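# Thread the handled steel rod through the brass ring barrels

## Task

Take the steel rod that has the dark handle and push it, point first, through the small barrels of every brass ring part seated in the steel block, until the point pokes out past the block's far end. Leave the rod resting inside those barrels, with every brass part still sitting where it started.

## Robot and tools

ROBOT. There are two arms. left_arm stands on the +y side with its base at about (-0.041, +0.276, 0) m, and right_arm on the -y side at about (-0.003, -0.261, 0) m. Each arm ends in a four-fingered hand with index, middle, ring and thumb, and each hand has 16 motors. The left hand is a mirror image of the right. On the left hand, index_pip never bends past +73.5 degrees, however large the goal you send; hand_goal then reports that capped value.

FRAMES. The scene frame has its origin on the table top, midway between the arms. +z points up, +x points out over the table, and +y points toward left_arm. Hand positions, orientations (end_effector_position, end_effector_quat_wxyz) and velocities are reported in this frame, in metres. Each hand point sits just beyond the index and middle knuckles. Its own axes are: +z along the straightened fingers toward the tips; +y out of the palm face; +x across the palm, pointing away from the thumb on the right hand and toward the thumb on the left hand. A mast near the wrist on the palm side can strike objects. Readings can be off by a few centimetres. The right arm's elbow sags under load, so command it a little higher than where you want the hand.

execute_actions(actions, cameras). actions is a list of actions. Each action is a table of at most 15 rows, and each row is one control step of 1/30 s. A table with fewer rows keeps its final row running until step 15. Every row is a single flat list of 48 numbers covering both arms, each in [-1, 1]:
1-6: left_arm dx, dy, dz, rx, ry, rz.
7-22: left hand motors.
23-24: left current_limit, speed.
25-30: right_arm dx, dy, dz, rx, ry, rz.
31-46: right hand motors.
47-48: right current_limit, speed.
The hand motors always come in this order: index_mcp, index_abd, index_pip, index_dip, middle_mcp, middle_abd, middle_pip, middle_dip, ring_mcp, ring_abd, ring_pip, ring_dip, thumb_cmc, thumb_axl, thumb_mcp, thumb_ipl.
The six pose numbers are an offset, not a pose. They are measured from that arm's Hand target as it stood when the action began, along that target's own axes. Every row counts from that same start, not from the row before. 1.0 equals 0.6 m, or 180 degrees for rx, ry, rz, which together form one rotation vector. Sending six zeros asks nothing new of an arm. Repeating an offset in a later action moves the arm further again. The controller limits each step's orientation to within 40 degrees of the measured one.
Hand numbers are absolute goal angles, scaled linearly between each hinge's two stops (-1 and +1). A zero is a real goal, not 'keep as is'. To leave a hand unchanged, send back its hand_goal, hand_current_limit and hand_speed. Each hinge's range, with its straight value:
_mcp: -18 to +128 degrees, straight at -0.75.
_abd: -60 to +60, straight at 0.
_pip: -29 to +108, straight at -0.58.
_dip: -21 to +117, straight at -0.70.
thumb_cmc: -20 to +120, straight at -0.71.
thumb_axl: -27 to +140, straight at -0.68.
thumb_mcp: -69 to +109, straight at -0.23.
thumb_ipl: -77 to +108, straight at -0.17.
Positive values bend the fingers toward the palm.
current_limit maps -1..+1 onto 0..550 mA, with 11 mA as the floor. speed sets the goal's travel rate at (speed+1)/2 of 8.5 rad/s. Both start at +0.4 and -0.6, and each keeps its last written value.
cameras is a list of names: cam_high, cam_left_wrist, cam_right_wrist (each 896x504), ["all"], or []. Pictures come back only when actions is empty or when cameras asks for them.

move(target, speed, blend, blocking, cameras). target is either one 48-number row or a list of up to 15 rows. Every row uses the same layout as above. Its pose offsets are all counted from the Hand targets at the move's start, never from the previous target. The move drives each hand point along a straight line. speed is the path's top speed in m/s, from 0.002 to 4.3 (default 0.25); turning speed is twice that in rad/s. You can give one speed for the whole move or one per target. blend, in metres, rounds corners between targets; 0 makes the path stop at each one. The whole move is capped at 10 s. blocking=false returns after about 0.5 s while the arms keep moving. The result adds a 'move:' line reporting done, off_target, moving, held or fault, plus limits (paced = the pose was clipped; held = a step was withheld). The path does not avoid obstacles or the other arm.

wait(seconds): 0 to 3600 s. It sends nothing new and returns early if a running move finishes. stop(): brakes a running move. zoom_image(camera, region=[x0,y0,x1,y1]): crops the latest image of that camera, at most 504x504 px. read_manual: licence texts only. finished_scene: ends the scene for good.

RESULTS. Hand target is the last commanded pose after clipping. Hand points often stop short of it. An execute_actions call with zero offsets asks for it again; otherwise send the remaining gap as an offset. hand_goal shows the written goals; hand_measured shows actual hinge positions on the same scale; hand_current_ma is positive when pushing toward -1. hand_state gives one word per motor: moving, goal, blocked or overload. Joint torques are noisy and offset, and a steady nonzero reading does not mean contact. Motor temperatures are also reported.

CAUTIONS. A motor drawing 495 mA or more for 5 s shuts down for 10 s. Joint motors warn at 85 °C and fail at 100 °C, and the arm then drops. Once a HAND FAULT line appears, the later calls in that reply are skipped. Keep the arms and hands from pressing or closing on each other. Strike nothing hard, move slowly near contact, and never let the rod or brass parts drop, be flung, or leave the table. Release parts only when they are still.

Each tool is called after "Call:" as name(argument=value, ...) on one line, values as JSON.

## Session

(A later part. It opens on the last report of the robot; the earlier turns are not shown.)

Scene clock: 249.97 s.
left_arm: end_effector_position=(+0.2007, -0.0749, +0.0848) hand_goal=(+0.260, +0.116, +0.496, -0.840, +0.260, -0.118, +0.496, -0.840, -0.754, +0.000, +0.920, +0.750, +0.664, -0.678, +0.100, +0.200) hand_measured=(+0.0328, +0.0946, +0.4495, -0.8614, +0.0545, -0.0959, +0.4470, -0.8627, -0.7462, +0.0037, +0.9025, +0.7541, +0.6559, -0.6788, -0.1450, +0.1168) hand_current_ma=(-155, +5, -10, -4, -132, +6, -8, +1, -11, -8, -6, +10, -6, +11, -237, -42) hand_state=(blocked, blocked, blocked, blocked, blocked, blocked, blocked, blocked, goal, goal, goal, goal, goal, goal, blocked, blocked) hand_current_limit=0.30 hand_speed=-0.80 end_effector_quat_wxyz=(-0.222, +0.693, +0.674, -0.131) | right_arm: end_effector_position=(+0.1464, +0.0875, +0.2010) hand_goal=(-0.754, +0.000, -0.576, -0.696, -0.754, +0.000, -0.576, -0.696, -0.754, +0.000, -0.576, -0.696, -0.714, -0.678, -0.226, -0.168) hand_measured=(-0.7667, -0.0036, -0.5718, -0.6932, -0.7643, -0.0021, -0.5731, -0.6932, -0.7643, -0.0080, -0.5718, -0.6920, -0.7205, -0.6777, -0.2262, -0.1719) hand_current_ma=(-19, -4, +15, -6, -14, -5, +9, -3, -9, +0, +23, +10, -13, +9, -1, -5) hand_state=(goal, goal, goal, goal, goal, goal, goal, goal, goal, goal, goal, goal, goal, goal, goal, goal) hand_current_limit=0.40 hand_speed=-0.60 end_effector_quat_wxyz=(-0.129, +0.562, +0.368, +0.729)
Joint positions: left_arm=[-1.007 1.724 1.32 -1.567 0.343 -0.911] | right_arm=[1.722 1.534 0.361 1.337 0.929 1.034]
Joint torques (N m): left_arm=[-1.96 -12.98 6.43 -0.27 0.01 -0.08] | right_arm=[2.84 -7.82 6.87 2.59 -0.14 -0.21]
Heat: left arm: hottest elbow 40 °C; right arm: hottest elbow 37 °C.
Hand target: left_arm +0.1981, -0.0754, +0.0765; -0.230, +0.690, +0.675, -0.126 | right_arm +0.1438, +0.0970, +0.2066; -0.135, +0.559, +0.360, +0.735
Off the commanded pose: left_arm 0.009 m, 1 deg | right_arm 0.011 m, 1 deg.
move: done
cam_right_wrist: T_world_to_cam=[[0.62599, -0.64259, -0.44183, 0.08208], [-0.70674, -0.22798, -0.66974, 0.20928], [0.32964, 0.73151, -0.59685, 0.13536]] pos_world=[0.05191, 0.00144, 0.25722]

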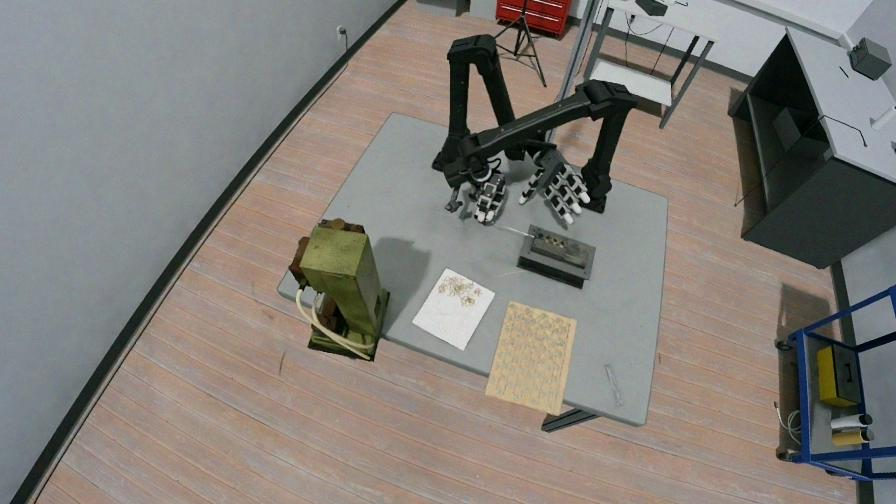

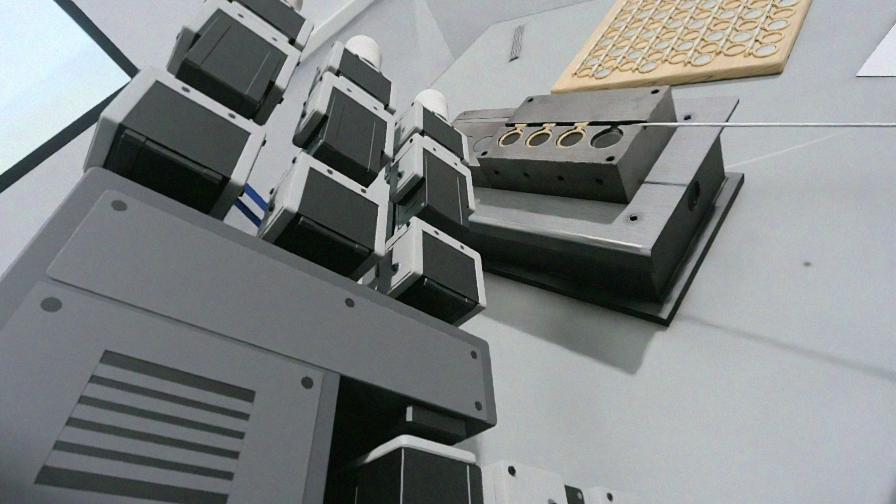

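Call:
move(target=[0.0146,0.0002,-0.0062,0,0,0,0.26,0.117,0.496,-0.84,0.26,-0.117,0.496,-0.84,-0.754,0,0.92,0.75,0.664,-0.678,0.1,0.2,0.3,-0.8,0,0,0,0,0,0,-0.754,0,-0.576,-0.696,-0.754,0,-0.576,-0.696,-0.754,0,-0.576,-0.696,-0.714,-0.678,-0.226,-0.168,0.4,-0.6], speed=0.03, cameras=["cam_high","cam_right_wrist"])

Call:
zoom_image(camera="cam_high", region=[522, 222, 572, 257])

Call:
zoom_image(camera="cam_right_wrist", region=[580, 90, 680, 140])

Call:
zoom_image(camera="cam_right_wrist", region=[700, 60, 896, 150])

Scene clock: 252.33 s.
left_arm: end_effector_position=(+0.1997, -0.0714, +0.0825) hand_goal=(+0.260, +0.116, +0.496, -0.840, +0.260, -0.118, +0.496, -0.840, -0.754, +0.000, +0.920, +0.750, +0.664, -0.678, +0.100, +0.200) hand_measured=(+0.0316, +0.0931, +0.4483, -0.8640, +0.0557, -0.0974, +0.4483, -0.8627, -0.7462, +0.0023, +0.9025, +0.7554, +0.6547, -0.6788, -0.1450, +0.1158) hand_current_ma=(-160, -2, -8, -1, -128, +1, -9, +2, -7, -5, -5, +8, -3, +1, -237, -34) hand_state=(blocked, blocked, blocked, blocked, blocked, blocked, blocked, blocked, goal, goal, goal, goal, goal, goal, blocked, blocked) hand_current_limit=0.30 hand_speed=-0.80 end_effector_quat_wxyz=(-0.225, +0.692, +0.674, -0.127) | right_arm: end_effector_position=(+0.1464, +0.0875, +0.2010) hand_goal=(-0.754, +0.000, -0.576, -0.696, -0.754, +0.000, -0.576, -0.696, -0.754, +0.000, -0.576, -0.696, -0.714, -0.678, -0.226, -0.168) hand_measured=(-0.7667, -0.0036, -0.5718, -0.6932, -0.7643, -0.0036, -0.5731, -0.6932, -0.7631, -0.0080, -0.5718, -0.6920, -0.7217, -0.6777, -0.2272, -0.1719) hand_current_ma=(-19, +6, +2, +4, -10, -5, +3, -7, -2, -6, +5, -1, -16, +17, -8, -15) hand_state=(goal, goal, goal, goal, goal, goal, goal, goal, goal, goal, goal, goal, goal, goal, goal, goal) hand_current_limit=0.40 hand_speed=-0.60 end_effector_quat_wxyz=(-0.129, +0.562, +0.368, +0.729)
Joint positions: left_arm=[-1.007 1.724 1.311 -1.567 0.337 -0.911] | right_arm=[1.722 1.534 0.361 1.337 0.929 1.034]
Joint torques (N m): left_arm=[-0.56 -13.98 6.22 -0.44 0.02 0.03] | right_arm=[2.2 -7.82 6.71 2.91 -0.15 -0.19]
Heat: left arm: hottest elbow 40 °C; right arm: hottest elbow 37 °C.
Hand target: left_arm +0.2005, -0.0673, +0.0809; -0.230, +0.690, +0.675, -0.126 | right_arm +0.1438, +0.0970, +0.2066; -0.135, +0.559, +0.360, +0.735
Off the commanded pose: left_arm 0.005 m, 1 deg | right_arm 0.011 m, 1 deg.
move: done
cam_right_wrist: T_world_to_cam=[[0.62599, -0.64259, -0.44183, 0.08208], [-0.70674, -0.22798, -0.66974, 0.20928], [0.32964, 0.73151, -0.59685, 0.13536]] pos_world=[0.05191, 0.00144, 0.25722]

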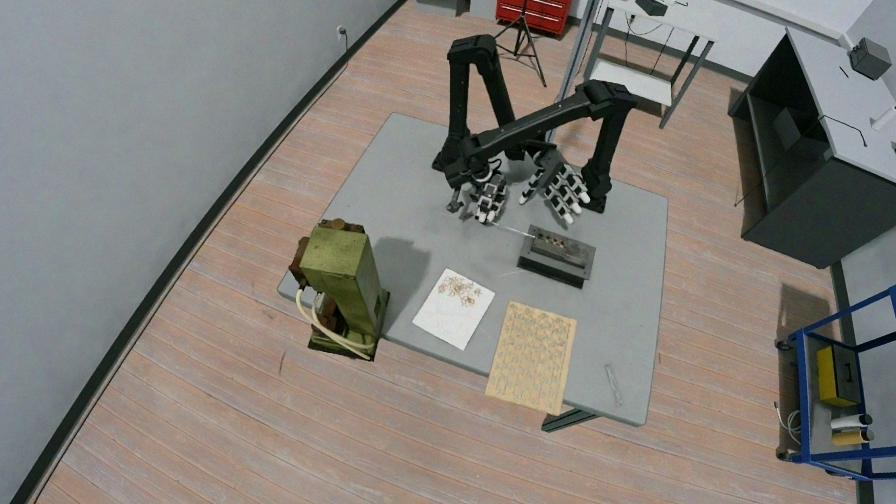

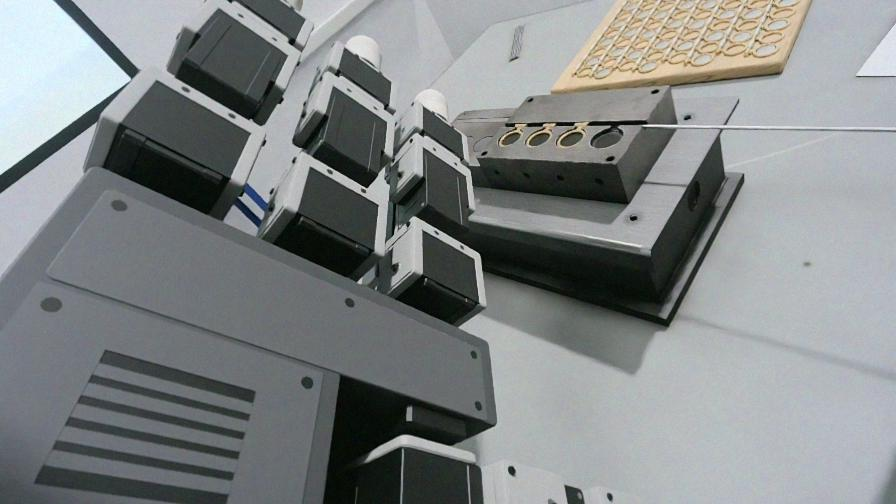

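Scaled by 10.080 from the camera's image (finer frame: 1280x720).

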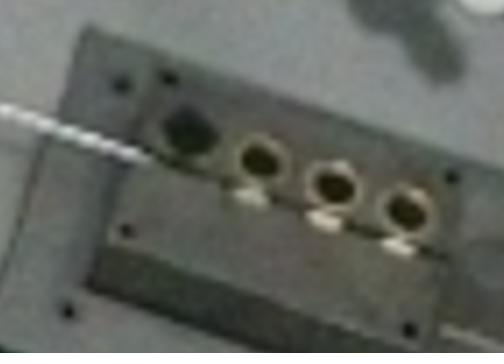

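Scaled by 5.040 from the camera's image (finer frame: 1280x720).

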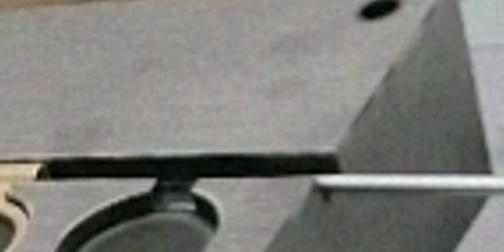

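Scaled by 2.571 from the camera's image (finer frame: 1280x720).

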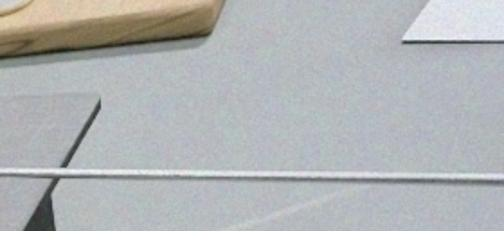

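Call:
move(target=[0.0335,0.002,0.0008,0,0,0,0.26,0.117,0.496,-0.84,0.26,-0.117,0.496,-0.84,-0.754,0,0.92,0.75,0.664,-0.678,0.1,0.2,0.3,-0.8,0,0,0,0,0,0,-0.754,0,-0.576,-0.696,-0.754,0,-0.576,-0.696,-0.754,0,-0.576,-0.696,-0.714,-0.678,-0.226,-0.168,0.4,-0.6], speed=0.03, cameras=["cam_high","cam_right_wrist"])

Call:
zoom_image(camera="cam_high", region=[522, 222, 572, 257])

Call:
zoom_image(camera="cam_right_wrist", region=[560, 90, 680, 150])

Call:
zoom_image(camera="cam_right_wrist", region=[700, 60, 896, 150])

Scene clock: 254.57 s.
left_arm: end_effector_position=(+0.2014, -0.0509, +0.0810) hand_goal=(+0.260, +0.116, +0.496, -0.840, +0.260, -0.118, +0.496, -0.840, -0.754, +0.000, +0.920, +0.750, +0.664, -0.678, +0.100, +0.200) hand_measured=(+0.0340, +0.0946, +0.4483, -0.8627, +0.0545, -0.0959, +0.4470, -0.8640, -0.7462, +0.0037, +0.9025, +0.7541, +0.6547, -0.6788, -0.1441, +0.1158) hand_current_ma=(-150, +6, -5, -2, -134, +3, -12, +4, -9, -2, -2, +10, -2, +6, -238, -36) hand_state=(blocked, blocked, blocked, blocked, blocked, blocked, blocked, blocked, goal, goal, goal, goal, goal, goal, blocked, blocked) hand_current_limit=0.30 hand_speed=-0.80 end_effector_quat_wxyz=(-0.230, +0.688, +0.676, -0.125) | right_arm: end_effector_position=(+0.1464, +0.0875, +0.2010) hand_goal=(-0.754, +0.000, -0.576, -0.696, -0.754, +0.000, -0.576, -0.696, -0.754, +0.000, -0.576, -0.696, -0.714, -0.678, -0.226, -0.168) hand_measured=(-0.7679, -0.0036, -0.5731, -0.6932, -0.7643, -0.0036, -0.5731, -0.6945, -0.7643, -0.0080, -0.5731, -0.6932, -0.7217, -0.6777, -0.2252, -0.1710) hand_current_ma=(-25, +1, +4, -5, -12, +10, +1, -12, -5, -15, +12, +10, -17, +8, -6, +1) hand_state=(goal, goal, goal, goal, goal, goal, goal, goal, goal, goal, goal, goal, goal, goal, goal, goal) hand_current_limit=0.40 hand_speed=-0.60 end_effector_quat_wxyz=(-0.129, +0.562, +0.368, +0.729)
Joint positions: left_arm=[-0.98 1.696 1.266 -1.567 0.325 -0.894] | right_arm=[1.722 1.534 0.361 1.337 0.929 1.034]
Joint torques (N m): left_arm=[0.15 -14.39 5.98 -0.69 0.01 0.14] | right_arm=[2.37 -7.12 6.57 2.81 -0.16 -0.29]
Heat: left arm: hottest elbow 40 °C; right arm: hottest elbow 37 °C.
Hand target: left_arm +0.2026, -0.0473, +0.0826; -0.230, +0.690, +0.675, -0.126 | right_arm +0.1438, +0.0970, +0.2066; -0.135, +0.559, +0.360, +0.735
Off the commanded pose: left_arm 0.004 m, 0 deg | right_arm 0.011 m, 1 deg.
move: done
cam_right_wrist: T_world_to_cam=[[0.62599, -0.64259, -0.44183, 0.08208], [-0.70674, -0.22798, -0.66974, 0.20928], [0.32964, 0.73151, -0.59685, 0.13536]] pos_world=[0.05191, 0.00144, 0.25722]

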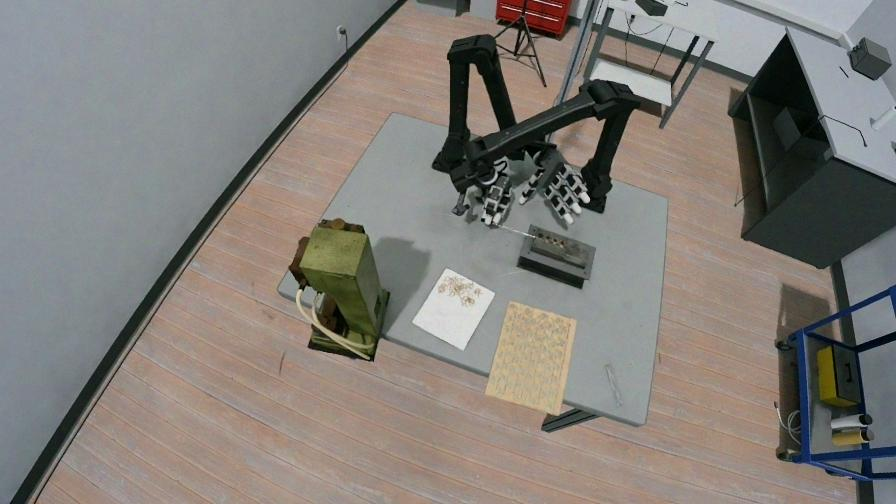

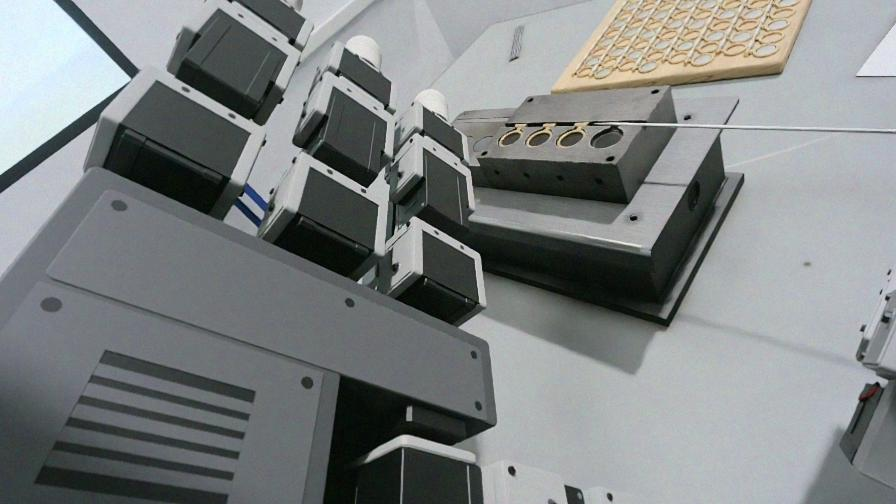

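Scaled by 10.080 from the camera's image (finer frame: 1280x720).

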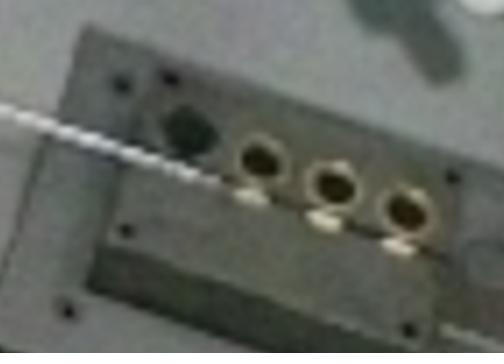

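Scaled by 4.200 from the camera's image (finer frame: 1280x720).

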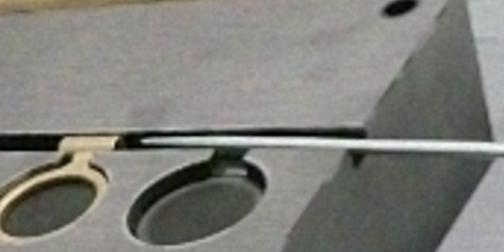

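Scaled by 2.571 from the camera's image (finer frame: 1280x720).

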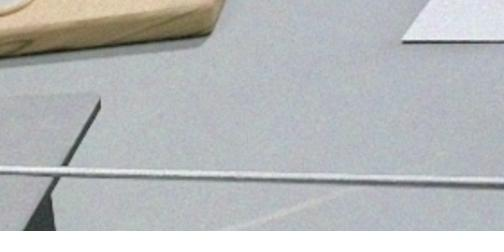

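Call:
move(target=[-0.005,-0.006,-0.0063,0.0003,-0.0083,0.0047,0.26,0.117,0.496,-0.84,0.26,-0.117,0.496,-0.84,-0.754,0,0.92,0.75,0.664,-0.678,0.1,0.2,0.3,-0.8,0,0,0,0,0,0,-0.754,0,-0.576,-0.696,-0.754,0,-0.576,-0.696,-0.754,0,-0.576,-0.696,-0.714,-0.678,-0.226,-0.168,0.4,-0.6], speed=0.03, cameras=["cam_high","cam_right_wrist"])

Call:
zoom_image(camera="cam_high", region=[522, 222, 572, 257])

Call:
zoom_image(camera="cam_right_wrist", region=[570, 95, 670, 145])

Call:
zoom_image(camera="cam_right_wrist", region=[700, 60, 896, 150])

Scene clock: 258.33 s.
left_arm: end_effector_position=(+0.1998, -0.0535, +0.0866) hand_goal=(+0.260, +0.116, +0.496, -0.840, +0.260, -0.118, +0.496, -0.840, -0.754, +0.000, +0.920, +0.750, +0.664, -0.678, +0.100, +0.200) hand_measured=(+0.0340, +0.0946, +0.4470, -0.8627, +0.0545, -0.0974, +0.4470, -0.8640, -0.7462, +0.0023, +0.9038, +0.7554, +0.6559, -0.6788, -0.1441, +0.1158) hand_current_ma=(-153, +5, -7, -7, -132, +7, -7, +6, -10, -8, -4, +6, -4, +11, -242, -40) hand_state=(blocked, blocked, blocked, blocked, blocked, blocked, blocked, blocked, goal, goal, goal, goal, goal, goal, blocked, blocked) hand_current_limit=0.30 hand_speed=-0.80 end_effector_quat_wxyz=(-0.223, +0.692, +0.674, -0.133) | right_arm: end_effector_position=(+0.1464, +0.0875, +0.2010) hand_goal=(-0.754, +0.000, -0.576, -0.696, -0.754, +0.000, -0.576, -0.696, -0.754, +0.000, -0.576, -0.696, -0.714, -0.678, -0.226, -0.168) hand_measured=(-0.7679, -0.0036, -0.5731, -0.6932, -0.7631, -0.0036, -0.5731, -0.6945, -0.7643, -0.0080, -0.5718, -0.6920, -0.7217, -0.6767, -0.2262, -0.1710) hand_current_ma=(-16, +1, +4, -5, -16, -14, +0, +5, -8, -4, +1, +11, -16, -10, -1, -14) hand_state=(goal, goal, goal, goal, goal, goal, goal, goal, goal, goal, goal, goal, goal, goal, goal, goal) hand_current_limit=0.40 hand_speed=-0.60 end_effector_quat_wxyz=(-0.129, +0.562, +0.368, +0.729)
Joint positions: left_arm=[-0.98 1.68 1.266 -1.567 0.338 -0.885] | right_arm=[1.722 1.534 0.361 1.337 0.929 1.034]
Joint torques (N m): left_arm=[-1.03 -14.62 6.06 -0.28 0.2 0.17] | right_arm=[3.02 -7.47 6.53 3.02 -0.16 -0.27]
Heat: left arm: hottest elbow 40 °C; right arm: hottest elbow 37 °C.
Hand target: left_arm +0.2011, -0.0509, +0.0873; -0.220, +0.693, +0.672, -0.137 | right_arm +0.1438, +0.0970, +0.2066; -0.135, +0.559, +0.360, +0.735
Off the commanded pose: left_arm 0.003 m, 1 deg | right_arm 0.011 m, 1 deg.
move: done
cam_right_wrist: T_world_to_cam=[[0.62599, -0.64259, -0.44183, 0.08208], [-0.70674, -0.22798, -0.66974, 0.20928], [0.32964, 0.73151, -0.59685, 0.13536]] pos_world=[0.05191, 0.00144, 0.25722]

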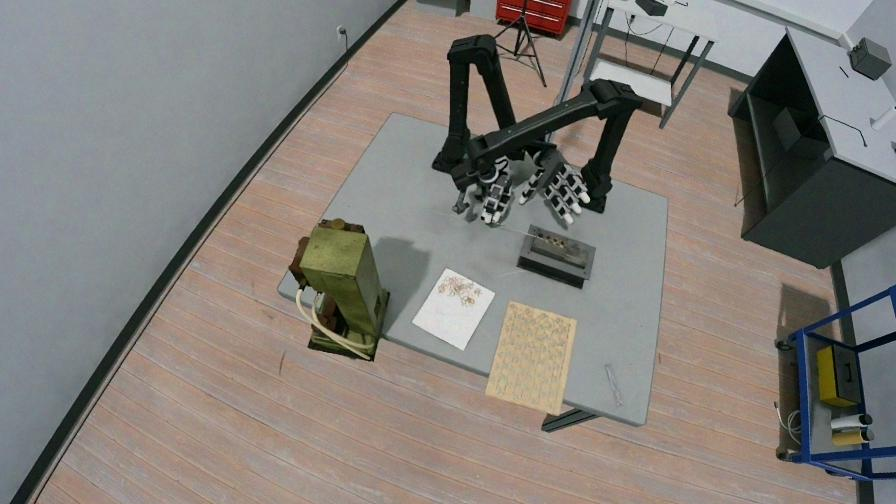

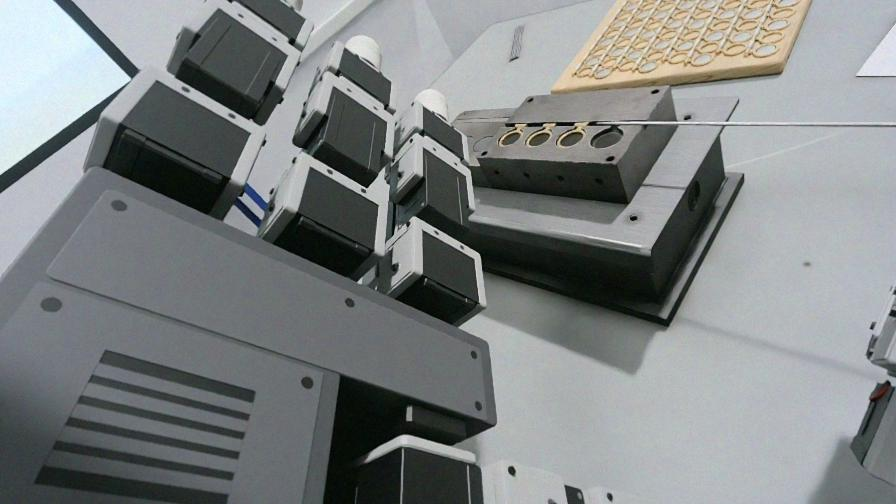

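Scaled by 10.080 from the camera's image (finer frame: 1280x720).

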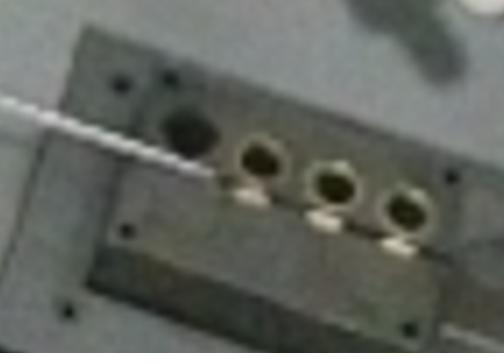

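Scaled by 5.040 from the camera's image (finer frame: 1280x720).

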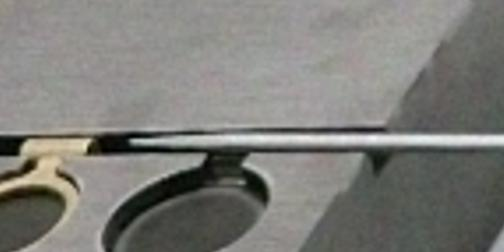

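Scaled by 2.571 from the camera's image (finer frame: 1280x720).

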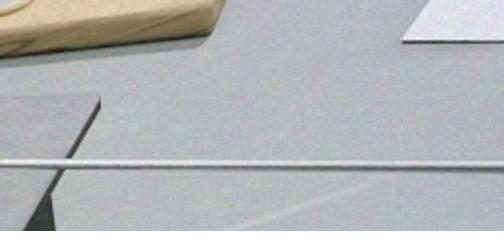

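Call:
move(target=[[-0.0093,0.0032,0.0045,0,0,0,0.26,0.117,0.496,-0.84,0.26,-0.117,0.496,-0.84,-0.754,0,0.92,0.75,0.664,-0.678,0.1,0.2,0.3,-0.8,0,0,0,0,0,0,-0.754,0,-0.576,-0.696,-0.754,0,-0.576,-0.696,-0.754,0,-0.576,-0.696,-0.714,-0.678,-0.226,-0.168,0.4,-0.6],[-0.001,0.002,0.003,0,0,0,0.26,0.117,0.496,-0.84,0.26,-0.117,0.496,-0.84,-0.754,0,0.92,0.75,0.664,-0.678,0.1,0.2,0.3,-0.8,0,0,0,0,0,0,-0.754,0,-0.576,-0.696,-0.754,0,-0.576,-0.696,-0.754,0,-0.576,-0.696,-0.714,-0.678,-0.226,-0.168,0.4,-0.6]], speed=0.03, cameras=["cam_high","cam_right_wrist"])

Call:
zoom_image(camera="cam_high", region=[522, 222, 572, 257])

Call:
zoom_image(camera="cam_right_wrist", region=[570, 95, 670, 145])

Call:
zoom_image(camera="cam_right_wrist", region=[700, 60, 896, 150])

Scene clock: 263.43 s.
left_arm: end_effector_position=(+0.1988, -0.0529, +0.0852) hand_goal=(+0.260, +0.116, +0.496, -0.840, +0.260, -0.118, +0.496, -0.840, -0.754, +0.000, +0.920, +0.750, +0.664, -0.678, +0.100, +0.200) hand_measured=(+0.0352, +0.0960, +0.4483, -0.8627, +0.0545, -0.0959, +0.4470, -0.8640, -0.7462, +0.0037, +0.9025, +0.7541, +0.6547, -0.6788, -0.1441, +0.1168) hand_current_ma=(-153, +1, -7, -4, -128, -2, -12, +6, -10, -9, -2, +5, -4, +5, -241, -37) hand_state=(blocked, blocked, blocked, blocked, blocked, blocked, blocked, blocked, goal, goal, goal, goal, goal, goal, blocked, blocked) hand_current_limit=0.30 hand_speed=-0.80 end_effector_quat_wxyz=(-0.224, +0.692, +0.674, -0.135) | right_arm: end_effector_position=(+0.1464, +0.0875, +0.2010) hand_goal=(-0.754, +0.000, -0.576, -0.696, -0.754, +0.000, -0.576, -0.696, -0.754, +0.000, -0.576, -0.696, -0.714, -0.678, -0.226, -0.168) hand_measured=(-0.7667, -0.0036, -0.5718, -0.6932, -0.7631, -0.0036, -0.5731, -0.6945, -0.7643, -0.0080, -0.5718, -0.6920, -0.7217, -0.6767, -0.2262, -0.1719) hand_current_ma=(-26, +5, +12, -3, -7, -4, +5, +0, -6, -10, +5, +4, -9, +1, +2, -11) hand_state=(goal, goal, goal, goal, goal, goal, goal, goal, goal, goal, goal, goal, goal, goal, goal, goal) hand_current_limit=0.40 hand_speed=-0.60 end_effector_quat_wxyz=(-0.129, +0.562, +0.368, +0.729)
Joint positions: left_arm=[-0.98 1.68 1.262 -1.564 0.341 -0.884] | right_arm=[1.722 1.534 0.361 1.337 0.929 1.034]
Joint torques (N m): left_arm=[-1.08 -14.33 6.19 -0.21 0.12 0.11] | right_arm=[2.32 -7.36 6.76 2.92 -0.17 -0.26]
Heat: left arm: hottest elbow 40 °C; right arm: hottest elbow 37 °C.
Hand target: left_arm +0.2012, -0.0513, +0.0851; -0.220, +0.693, +0.672, -0.137 | right_arm +0.1438, +0.0970, +0.2066; -0.135, +0.559, +0.360, +0.735
Off the commanded pose: left_arm 0.003 m, 1 deg | right_arm 0.011 m, 1 deg.
move: done
cam_right_wrist: T_world_to_cam=[[0.62599, -0.64259, -0.44183, 0.08208], [-0.70674, -0.22798, -0.66974, 0.20928], [0.32964, 0.73151, -0.59685, 0.13536]] pos_world=[0.05191, 0.00144, 0.25722]

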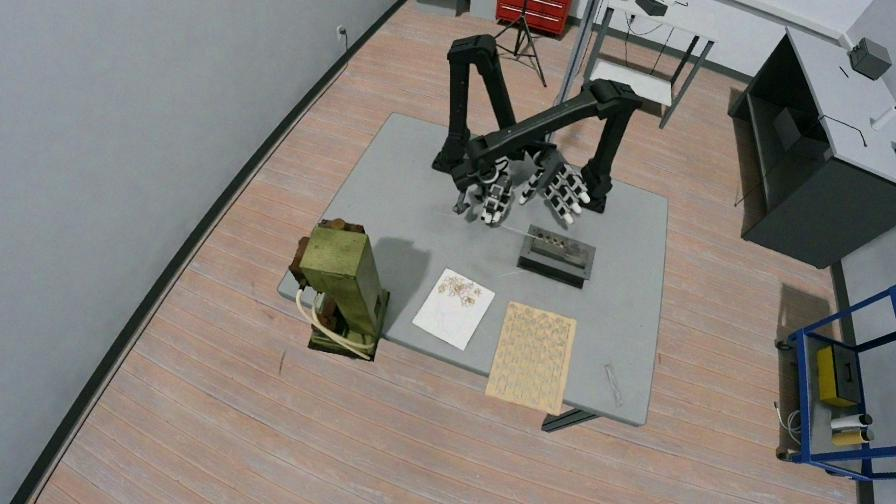

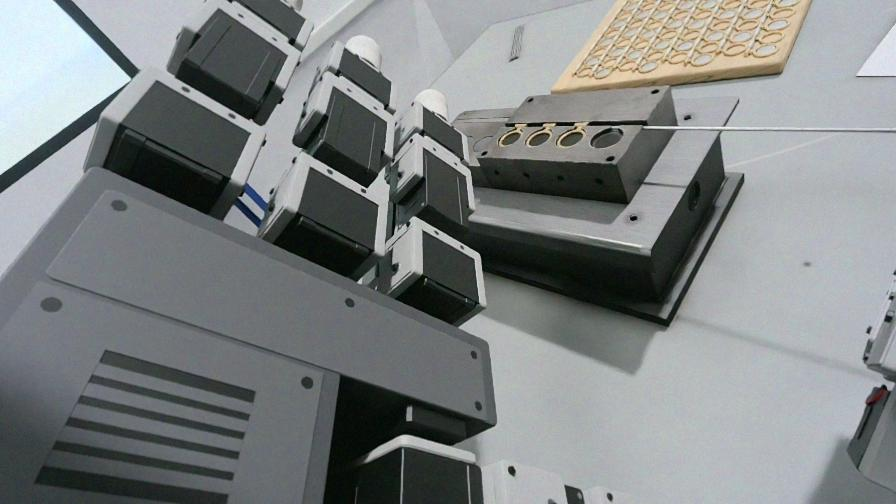

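Scaled by 10.080 from the camera's image (finer frame: 1280x720).

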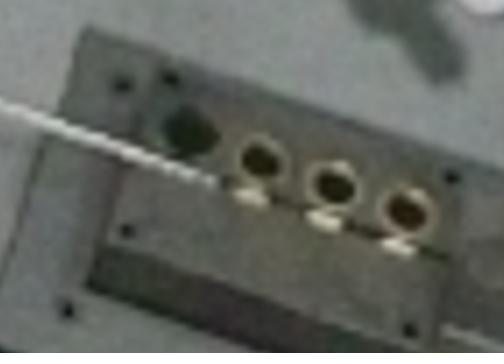

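Scaled by 5.040 from the camera's image (finer frame: 1280x720).

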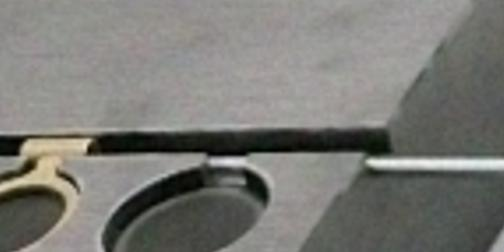

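Scaled by 2.571 from the camera's image (finer frame: 1280x720).

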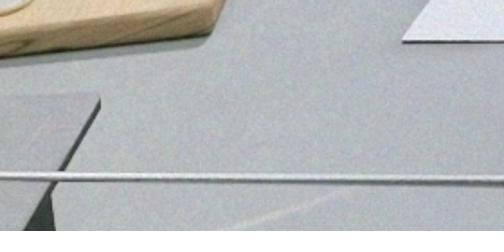

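Call:
move(target=[[-0.0072,0.0018,0.0038,-0.0002,0.0055,-0.0032,0.26,0.117,0.496,-0.84,0.26,-0.117,0.496,-0.84,-0.754,0,0.92,0.75,0.664,-0.678,0.1,0.2,0.3,-0.8,0,0,0,0,0,0,-0.754,0,-0.576,-0.696,-0.754,0,-0.576,-0.696,-0.754,0,-0.576,-0.696,-0.714,-0.678,-0.226,-0.168,0.4,-0.6],[0.0028,0.0028,0.0045,-0.0002,0.0055,-0.0032,0.26,0.117,0.496,-0.84,0.26,-0.117,0.496,-0.84,-0.754,0,0.92,0.75,0.664,-0.678,0.1,0.2,0.3,-0.8,0,0,0,0,0,0,-0.754,0,-0.576,-0.696,-0.754,0,-0.576,-0.696,-0.754,0,-0.576,-0.696,-0.714,-0.678,-0.226,-0.168,0.4,-0.6]], speed=0.03, cameras=["cam_high","cam_right_wrist"])

Call:
zoom_image(camera="cam_high", region=[522, 222, 572, 257])

Call:
zoom_image(camera="cam_right_wrist", region=[570, 95, 670, 145])

Call:
zoom_image(camera="cam_right_wrist", region=[700, 60, 896, 150])

Scene clock: 267.03 s.
left_arm: end_effector_position=(+0.2002, -0.0521, +0.0853) hand_goal=(+0.260, +0.116, +0.496, -0.840, +0.260, -0.118, +0.496, -0.840, -0.754, +0.000, +0.920, +0.750, +0.664, -0.678, +0.100, +0.200) hand_measured=(+0.0352, +0.0946, +0.4483, -0.8627, +0.0557, -0.0974, +0.4457, -0.8640, -0.7450, +0.0037, +0.9025, +0.7554, +0.6547, -0.6788, -0.1441, +0.1168) hand_current_ma=(-153, +7, -2, -6, -132, +2, -13, +5, -13, -5, -2, +7, -5, +5, -241, -38) hand_state=(blocked, blocked, blocked, blocked, blocked, blocked, blocked, blocked, goal, goal, goal, goal, goal, goal, blocked, blocked) hand_current_limit=0.30 hand_speed=-0.80 end_effector_quat_wxyz=(-0.223, +0.693, +0.673, -0.130) | right_arm: end_effector_position=(+0.1464, +0.0875, +0.2010) hand_goal=(-0.754, +0.000, -0.576, -0.696, -0.754, +0.000, -0.576, -0.696, -0.754, +0.000, -0.576, -0.696, -0.714, -0.678, -0.226, -0.168) hand_measured=(-0.7667, -0.0036, -0.5731, -0.6932, -0.7631, -0.0021, -0.5731, -0.6945, -0.7643, -0.0080, -0.5718, -0.6920, -0.7217, -0.6767, -0.2262, -0.1710) hand_current_ma=(-18, -6, +3, -3, -8, -11, +7, -10, +20, -3, +8, +8, -10, -5, -3, -19) hand_state=(goal, goal, goal, goal, goal, goal, goal, goal, goal, goal, goal, goal, goal, goal, goal, goal) hand_current_limit=0.40 hand_speed=-0.60 end_effector_quat_wxyz=(-0.129, +0.562, +0.368, +0.729)
Joint positions: left_arm=[-0.98 1.68 1.262 -1.564 0.332 -0.884] | right_arm=[1.722 1.534 0.361 1.337 0.929 1.034]
Joint torques (N m): left_arm=[-0.62 -13.33 6.17 -0.4 0.02 0.07] | right_arm=[1.85 -7 6.68 2.92 -0.18 -0.24]
Heat: left arm: hottest elbow 39 °C; right arm: hottest elbow 37 °C.
Hand target: left_arm +0.2015, -0.0493, +0.0821; -0.226, +0.691, +0.674, -0.129 | right_arm +0.1438, +0.0970, +0.2066; -0.135, +0.559, +0.360, +0.735
Off the commanded pose: left_arm 0.004 m, 0 deg | right_arm 0.011 m, 1 deg.
move: done
cam_right_wrist: T_world_to_cam=[[0.62599, -0.64259, -0.44183, 0.08208], [-0.70674, -0.22798, -0.66974, 0.20928], [0.32964, 0.73151, -0.59685, 0.13536]] pos_world=[0.05191, 0.00144, 0.25722]

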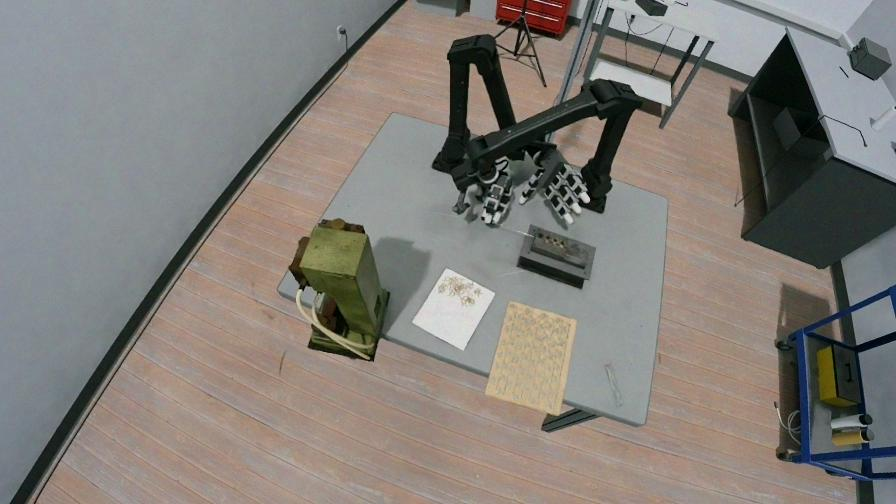

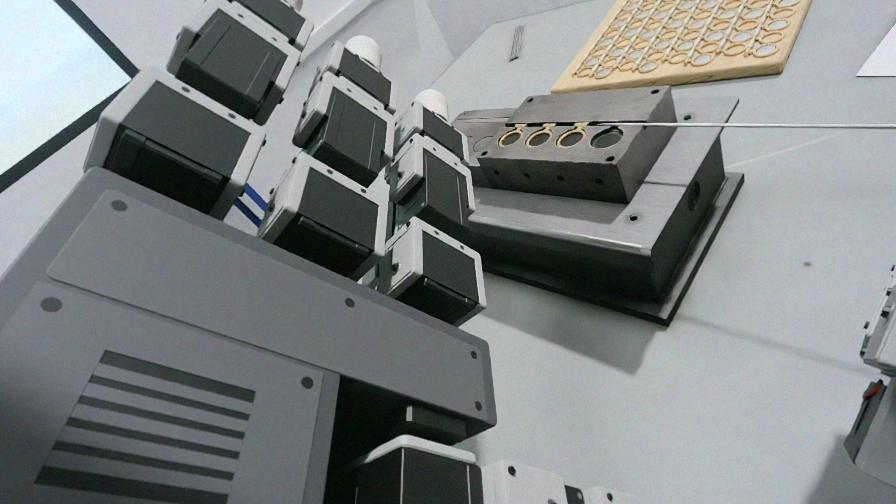

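Scaled by 10.080 from the camera's image (finer frame: 1280x720).

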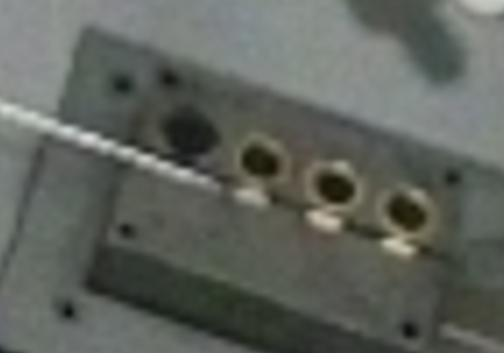

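Scaled by 5.040 from the camera's image (finer frame: 1280x720).

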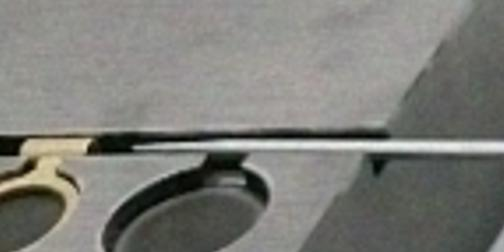

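Scaled by 2.571 from the camera's image (finer frame: 1280x720).

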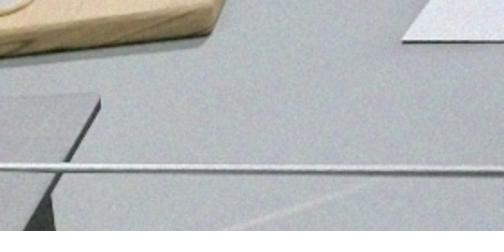

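Call:
move(target=[[-0.0048,-0.003,-0.0018,0,0,0,0.26,0.117,0.496,-0.84,0.26,-0.117,0.496,-0.84,-0.754,0,0.92,0.75,0.664,-0.678,0.1,0.2,0.3,-0.8,0,0,0,0,0,0,-0.754,0,-0.576,-0.696,-0.754,0,-0.576,-0.696,-0.754,0,-0.576,-0.696,-0.714,-0.678,-0.226,-0.168,0.4,-0.6],[0.0002,-0.003,-0.0012,0,0,0,0.26,0.117,0.496,-0.84,0.26,-0.117,0.496,-0.84,-0.754,0,0.92,0.75,0.664,-0.678,0.1,0.2,0.3,-0.8,0,0,0,0,0,0,-0.754,0,-0.576,-0.696,-0.754,0,-0.576,-0.696,-0.754,0,-0.576,-0.696,-0.714,-0.678,-0.226,-0.168,0.4,-0.6]], speed=0.03, cameras=["cam_high","cam_right_wrist"])

Call:
zoom_image(camera="cam_high", region=[522, 222, 572, 257])

Call:
zoom_image(camera="cam_right_wrist", region=[570, 95, 670, 145])

Call:
zoom_image(camera="cam_right_wrist", region=[700, 60, 896, 150])

Scene clock: 269.07 s.
left_arm: end_effector_position=(+0.2002, -0.0521, +0.0853) hand_goal=(+0.260, +0.116, +0.496, -0.840, +0.260, -0.118, +0.496, -0.840, -0.754, +0.000, +0.920, +0.750, +0.664, -0.678, +0.100, +0.200) hand_measured=(+0.0352, +0.0946, +0.4483, -0.8627, +0.0545, -0.0959, +0.4470, -0.8640, -0.7462, +0.0023, +0.9038, +0.7554, +0.6547, -0.6788, -0.1441, +0.1168) hand_current_ma=(-151, +3, -9, -5, -132, +2, -10, +7, -13, -9, -3, +8, -1, +9, -237, -33) hand_state=(blocked, blocked, blocked, blocked, blocked, blocked, blocked, blocked, goal, goal, goal, goal, goal, goal, blocked, blocked) hand_current_limit=0.30 hand_speed=-0.80 end_effector_quat_wxyz=(-0.223, +0.693, +0.673, -0.130) | right_arm: end_effector_position=(+0.1464, +0.0875, +0.2010) hand_goal=(-0.754, +0.000, -0.576, -0.696, -0.754, +0.000, -0.576, -0.696, -0.754, +0.000, -0.576, -0.696, -0.714, -0.678, -0.226, -0.168) hand_measured=(-0.7667, -0.0036, -0.5731, -0.6932, -0.7631, -0.0036, -0.5731, -0.6932, -0.7631, -0.0095, -0.5731, -0.6907, -0.7205, -0.6767, -0.2262, -0.1710) hand_current_ma=(-23, -2, +3, -8, -14, -12, -4, -9, -1, +2, +22, -2, -12, +6, -1, -7) hand_state=(goal, goal, goal, goal, goal, goal, goal, goal, goal, goal, goal, goal, goal, goal, goal, goal) hand_current_limit=0.40 hand_speed=-0.60 end_effector_quat_wxyz=(-0.129, +0.562, +0.368, +0.729)
Joint positions: left_arm=[-0.98 1.68 1.262 -1.564 0.332 -0.884] | right_arm=[1.722 1.534 0.361 1.337 0.929 1.034]
Joint torques (N m): left_arm=[-0.85 -13.8 6.19 -0.4 0.07 0.04] | right_arm=[3.02 -7.06 6.87 2.86 -0.13 -0.22]
Heat: left arm: hottest elbow 39 °C; right arm: hottest elbow 37 °C.
Hand target: left_arm +0.2003, -0.0493, +0.0836; -0.226, +0.691, +0.674, -0.129 | right_arm +0.1438, +0.0970, +0.2066; -0.135, +0.559, +0.360, +0.735
Off the commanded pose: left_arm 0.003 m, 0 deg | right_arm 0.011 m, 1 deg.
move: done
cam_right_wrist: T_world_to_cam=[[0.62599, -0.64259, -0.44183, 0.08208], [-0.70674, -0.22798, -0.66974, 0.20928], [0.32964, 0.73151, -0.59685, 0.13536]] pos_world=[0.05191, 0.00144, 0.25722]

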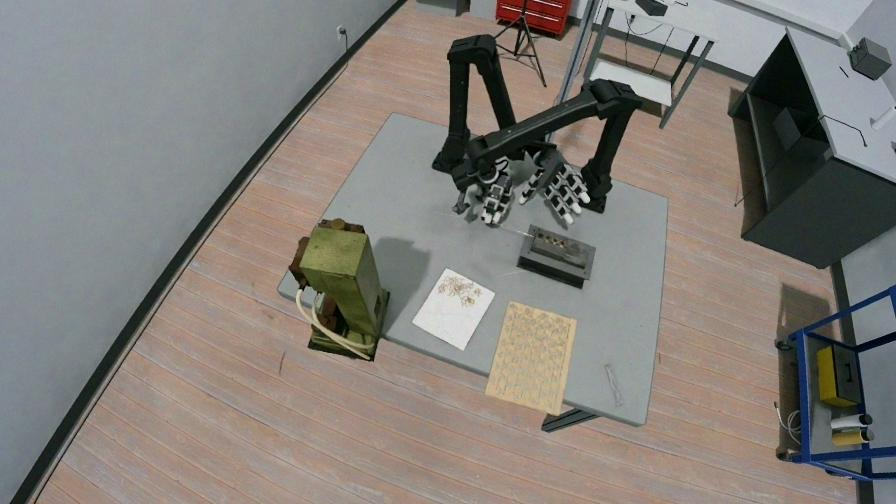

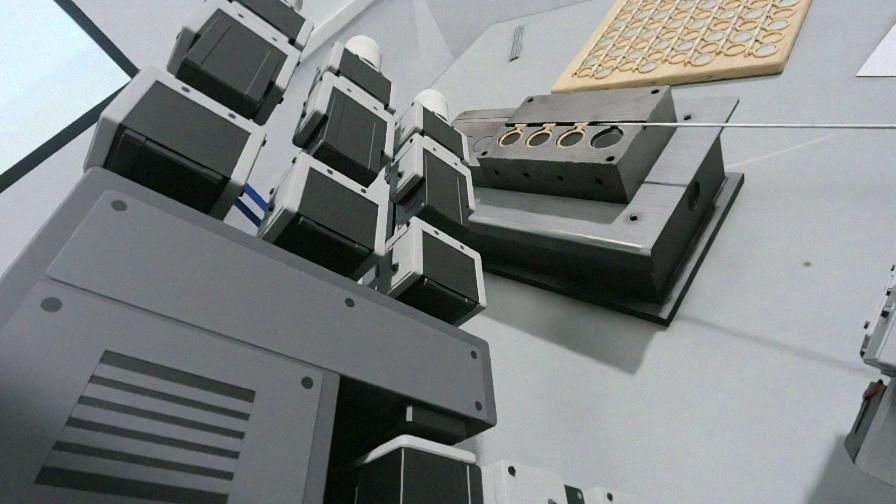

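Scaled by 10.080 from the camera's image (finer frame: 1280x720).

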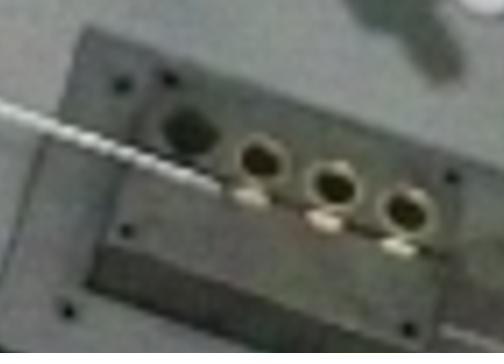

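Scaled by 5.040 from the camera's image (finer frame: 1280x720).

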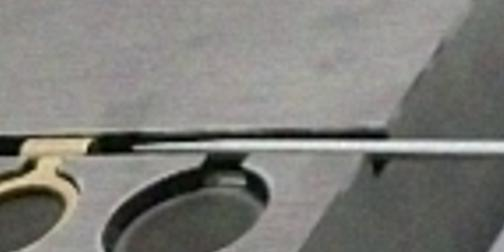

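Scaled by 2.571 from the camera's image (finer frame: 1280x720).

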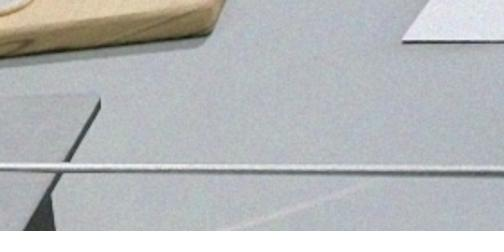

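Call:
move(target=[0.015,-0.0012,-0.0018,0,0,0,0.26,0.117,0.496,-0.84,0.26,-0.117,0.496,-0.84,-0.754,0,0.92,0.75,0.664,-0.678,0.1,0.2,0.3,-0.8,0,0,0,0,0,0,-0.754,0,-0.576,-0.696,-0.754,0,-0.576,-0.696,-0.754,0,-0.576,-0.696,-0.714,-0.678,-0.226,-0.168,0.4,-0.6], speed=0.02, cameras=["cam_high","cam_right_wrist"])

Call:
zoom_image(camera="cam_high", region=[522, 222, 572, 257])

Call:
zoom_image(camera="cam_right_wrist", region=[570, 95, 670, 145])

Call:
zoom_image(camera="cam_right_wrist", region=[700, 60, 896, 150])

Scene clock: 270.73 s.
left_arm: end_effector_position=(+0.1996, -0.0443, +0.0840) hand_goal=(+0.260, +0.116, +0.496, -0.840, +0.260, -0.118, +0.496, -0.840, -0.754, +0.000, +0.920, +0.750, +0.664, -0.678, +0.100, +0.200) hand_measured=(+0.0364, +0.0946, +0.4483, -0.8614, +0.0545, -0.0959, +0.4470, -0.8640, -0.7450, +0.0037, +0.9025, +0.7554, +0.6547, -0.6777, -0.1441, +0.1168) hand_current_ma=(-153, +3, -10, -1, -132, +2, -6, +6, -6, -8, -4, +5, -3, +6, -240, -36) hand_state=(blocked, blocked, blocked, blocked, blocked, blocked, blocked, blocked, goal, goal, goal, goal, goal, goal, blocked, blocked) hand_current_limit=0.30 hand_speed=-0.80 end_effector_quat_wxyz=(-0.226, +0.690, +0.676, -0.129) | right_arm: end_effector_position=(+0.1464, +0.0875, +0.2010) hand_goal=(-0.754, +0.000, -0.576, -0.696, -0.754, +0.000, -0.576, -0.696, -0.754, +0.000, -0.576, -0.696, -0.714, -0.678, -0.226, -0.168) hand_measured=(-0.7667, -0.0051, -0.5731, -0.6945, -0.7643, -0.0021, -0.5731, -0.6920, -0.7643, -0.0095, -0.5718, -0.6920, -0.7217, -0.6777, -0.2262, -0.1719) hand_current_ma=(-17, +2, -2, -2, -9, -10, +5, -5, -13, -11, +14, +7, -3, +9, -3, +0) hand_state=(goal, goal, goal, goal, goal, goal, goal, goal, goal, goal, goal, goal, goal, goal, goal, goal) hand_current_limit=0.40 hand_speed=-0.60 end_effector_quat_wxyz=(-0.129, +0.562, +0.368, +0.729)
Joint positions: left_arm=[-0.973 1.672 1.245 -1.564 0.328 -0.883] | right_arm=[1.722 1.534 0.361 1.337 0.929 1.034]
Joint torques (N m): left_arm=[-0.21 -14.15 6.12 -0.64 0.02 0.18] | right_arm=[1.79 -7.12 6.76 2.7 -0.16 -0.23]
Heat: left arm: hottest elbow 39 °C; right arm: hottest elbow 37 °C.
Hand target: left_arm +0.2007, -0.0404, +0.0860; -0.227, +0.691, +0.674, -0.129 | right_arm +0.1438, +0.0970, +0.2066; -0.135, +0.559, +0.360, +0.735
Off the commanded pose: left_arm 0.004 m, 0 deg | right_arm 0.011 m, 1 deg.
move: done
cam_right_wrist: T_world_to_cam=[[0.62599, -0.64259, -0.44183, 0.08208], [-0.70674, -0.22798, -0.66974, 0.20928], [0.32964, 0.73151, -0.59685, 0.13536]] pos_world=[0.05191, 0.00144, 0.25722]

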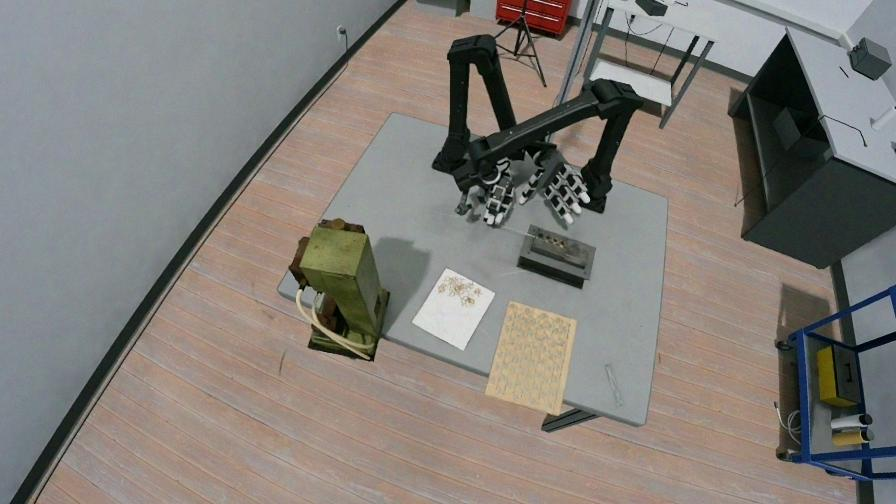

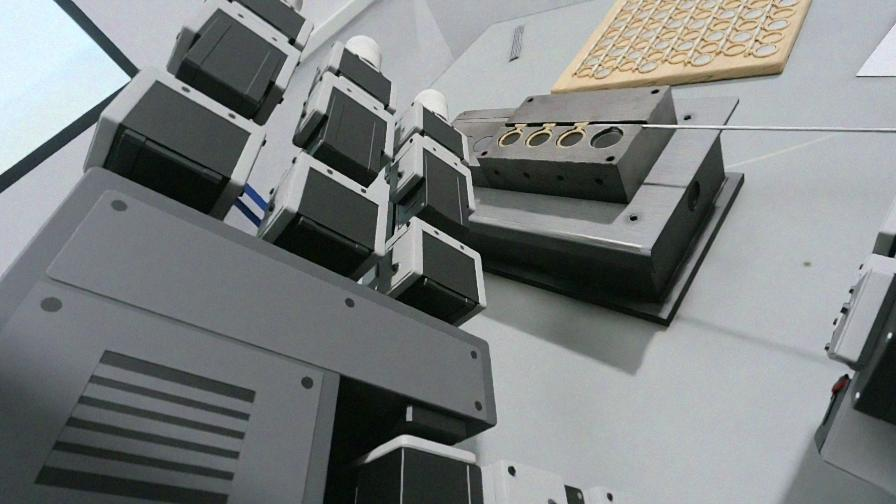

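Scaled by 10.080 from the camera's image (finer frame: 1280x720).

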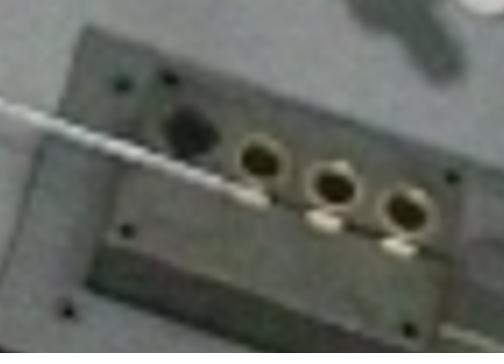

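Scaled by 5.040 from the camera's image (finer frame: 1280x720).

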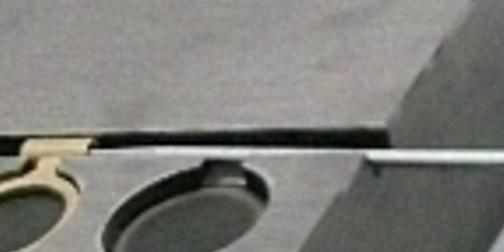

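Scaled by 2.571 from the camera's image (finer frame: 1280x720).

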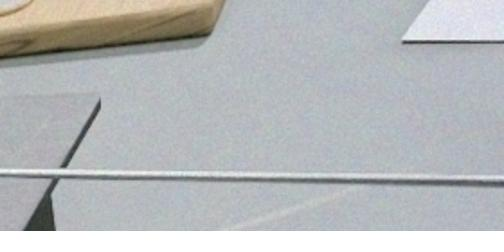

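Call:
zoom_image(camera="cam_high", region=[480, 205, 560, 255])

Call:
zoom_image(camera="cam_right_wrist", region=[560, 100, 620, 140])

Scaled by 6.300 from the camera's image (finer frame: 1280x720).

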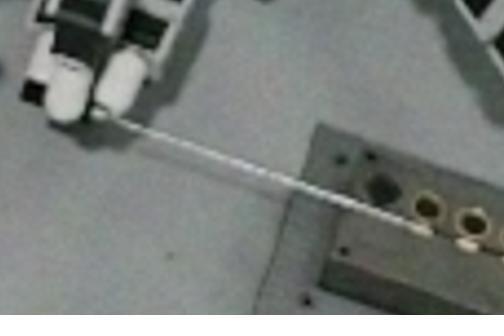

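Scaled by 8.400 from the camera's image (finer frame: 1280x720).

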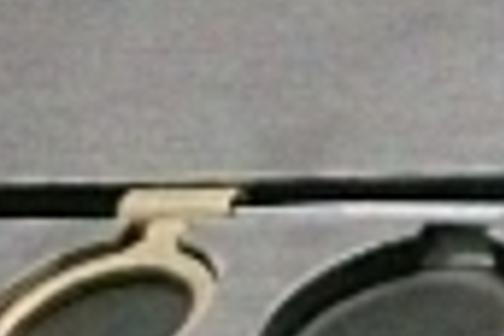

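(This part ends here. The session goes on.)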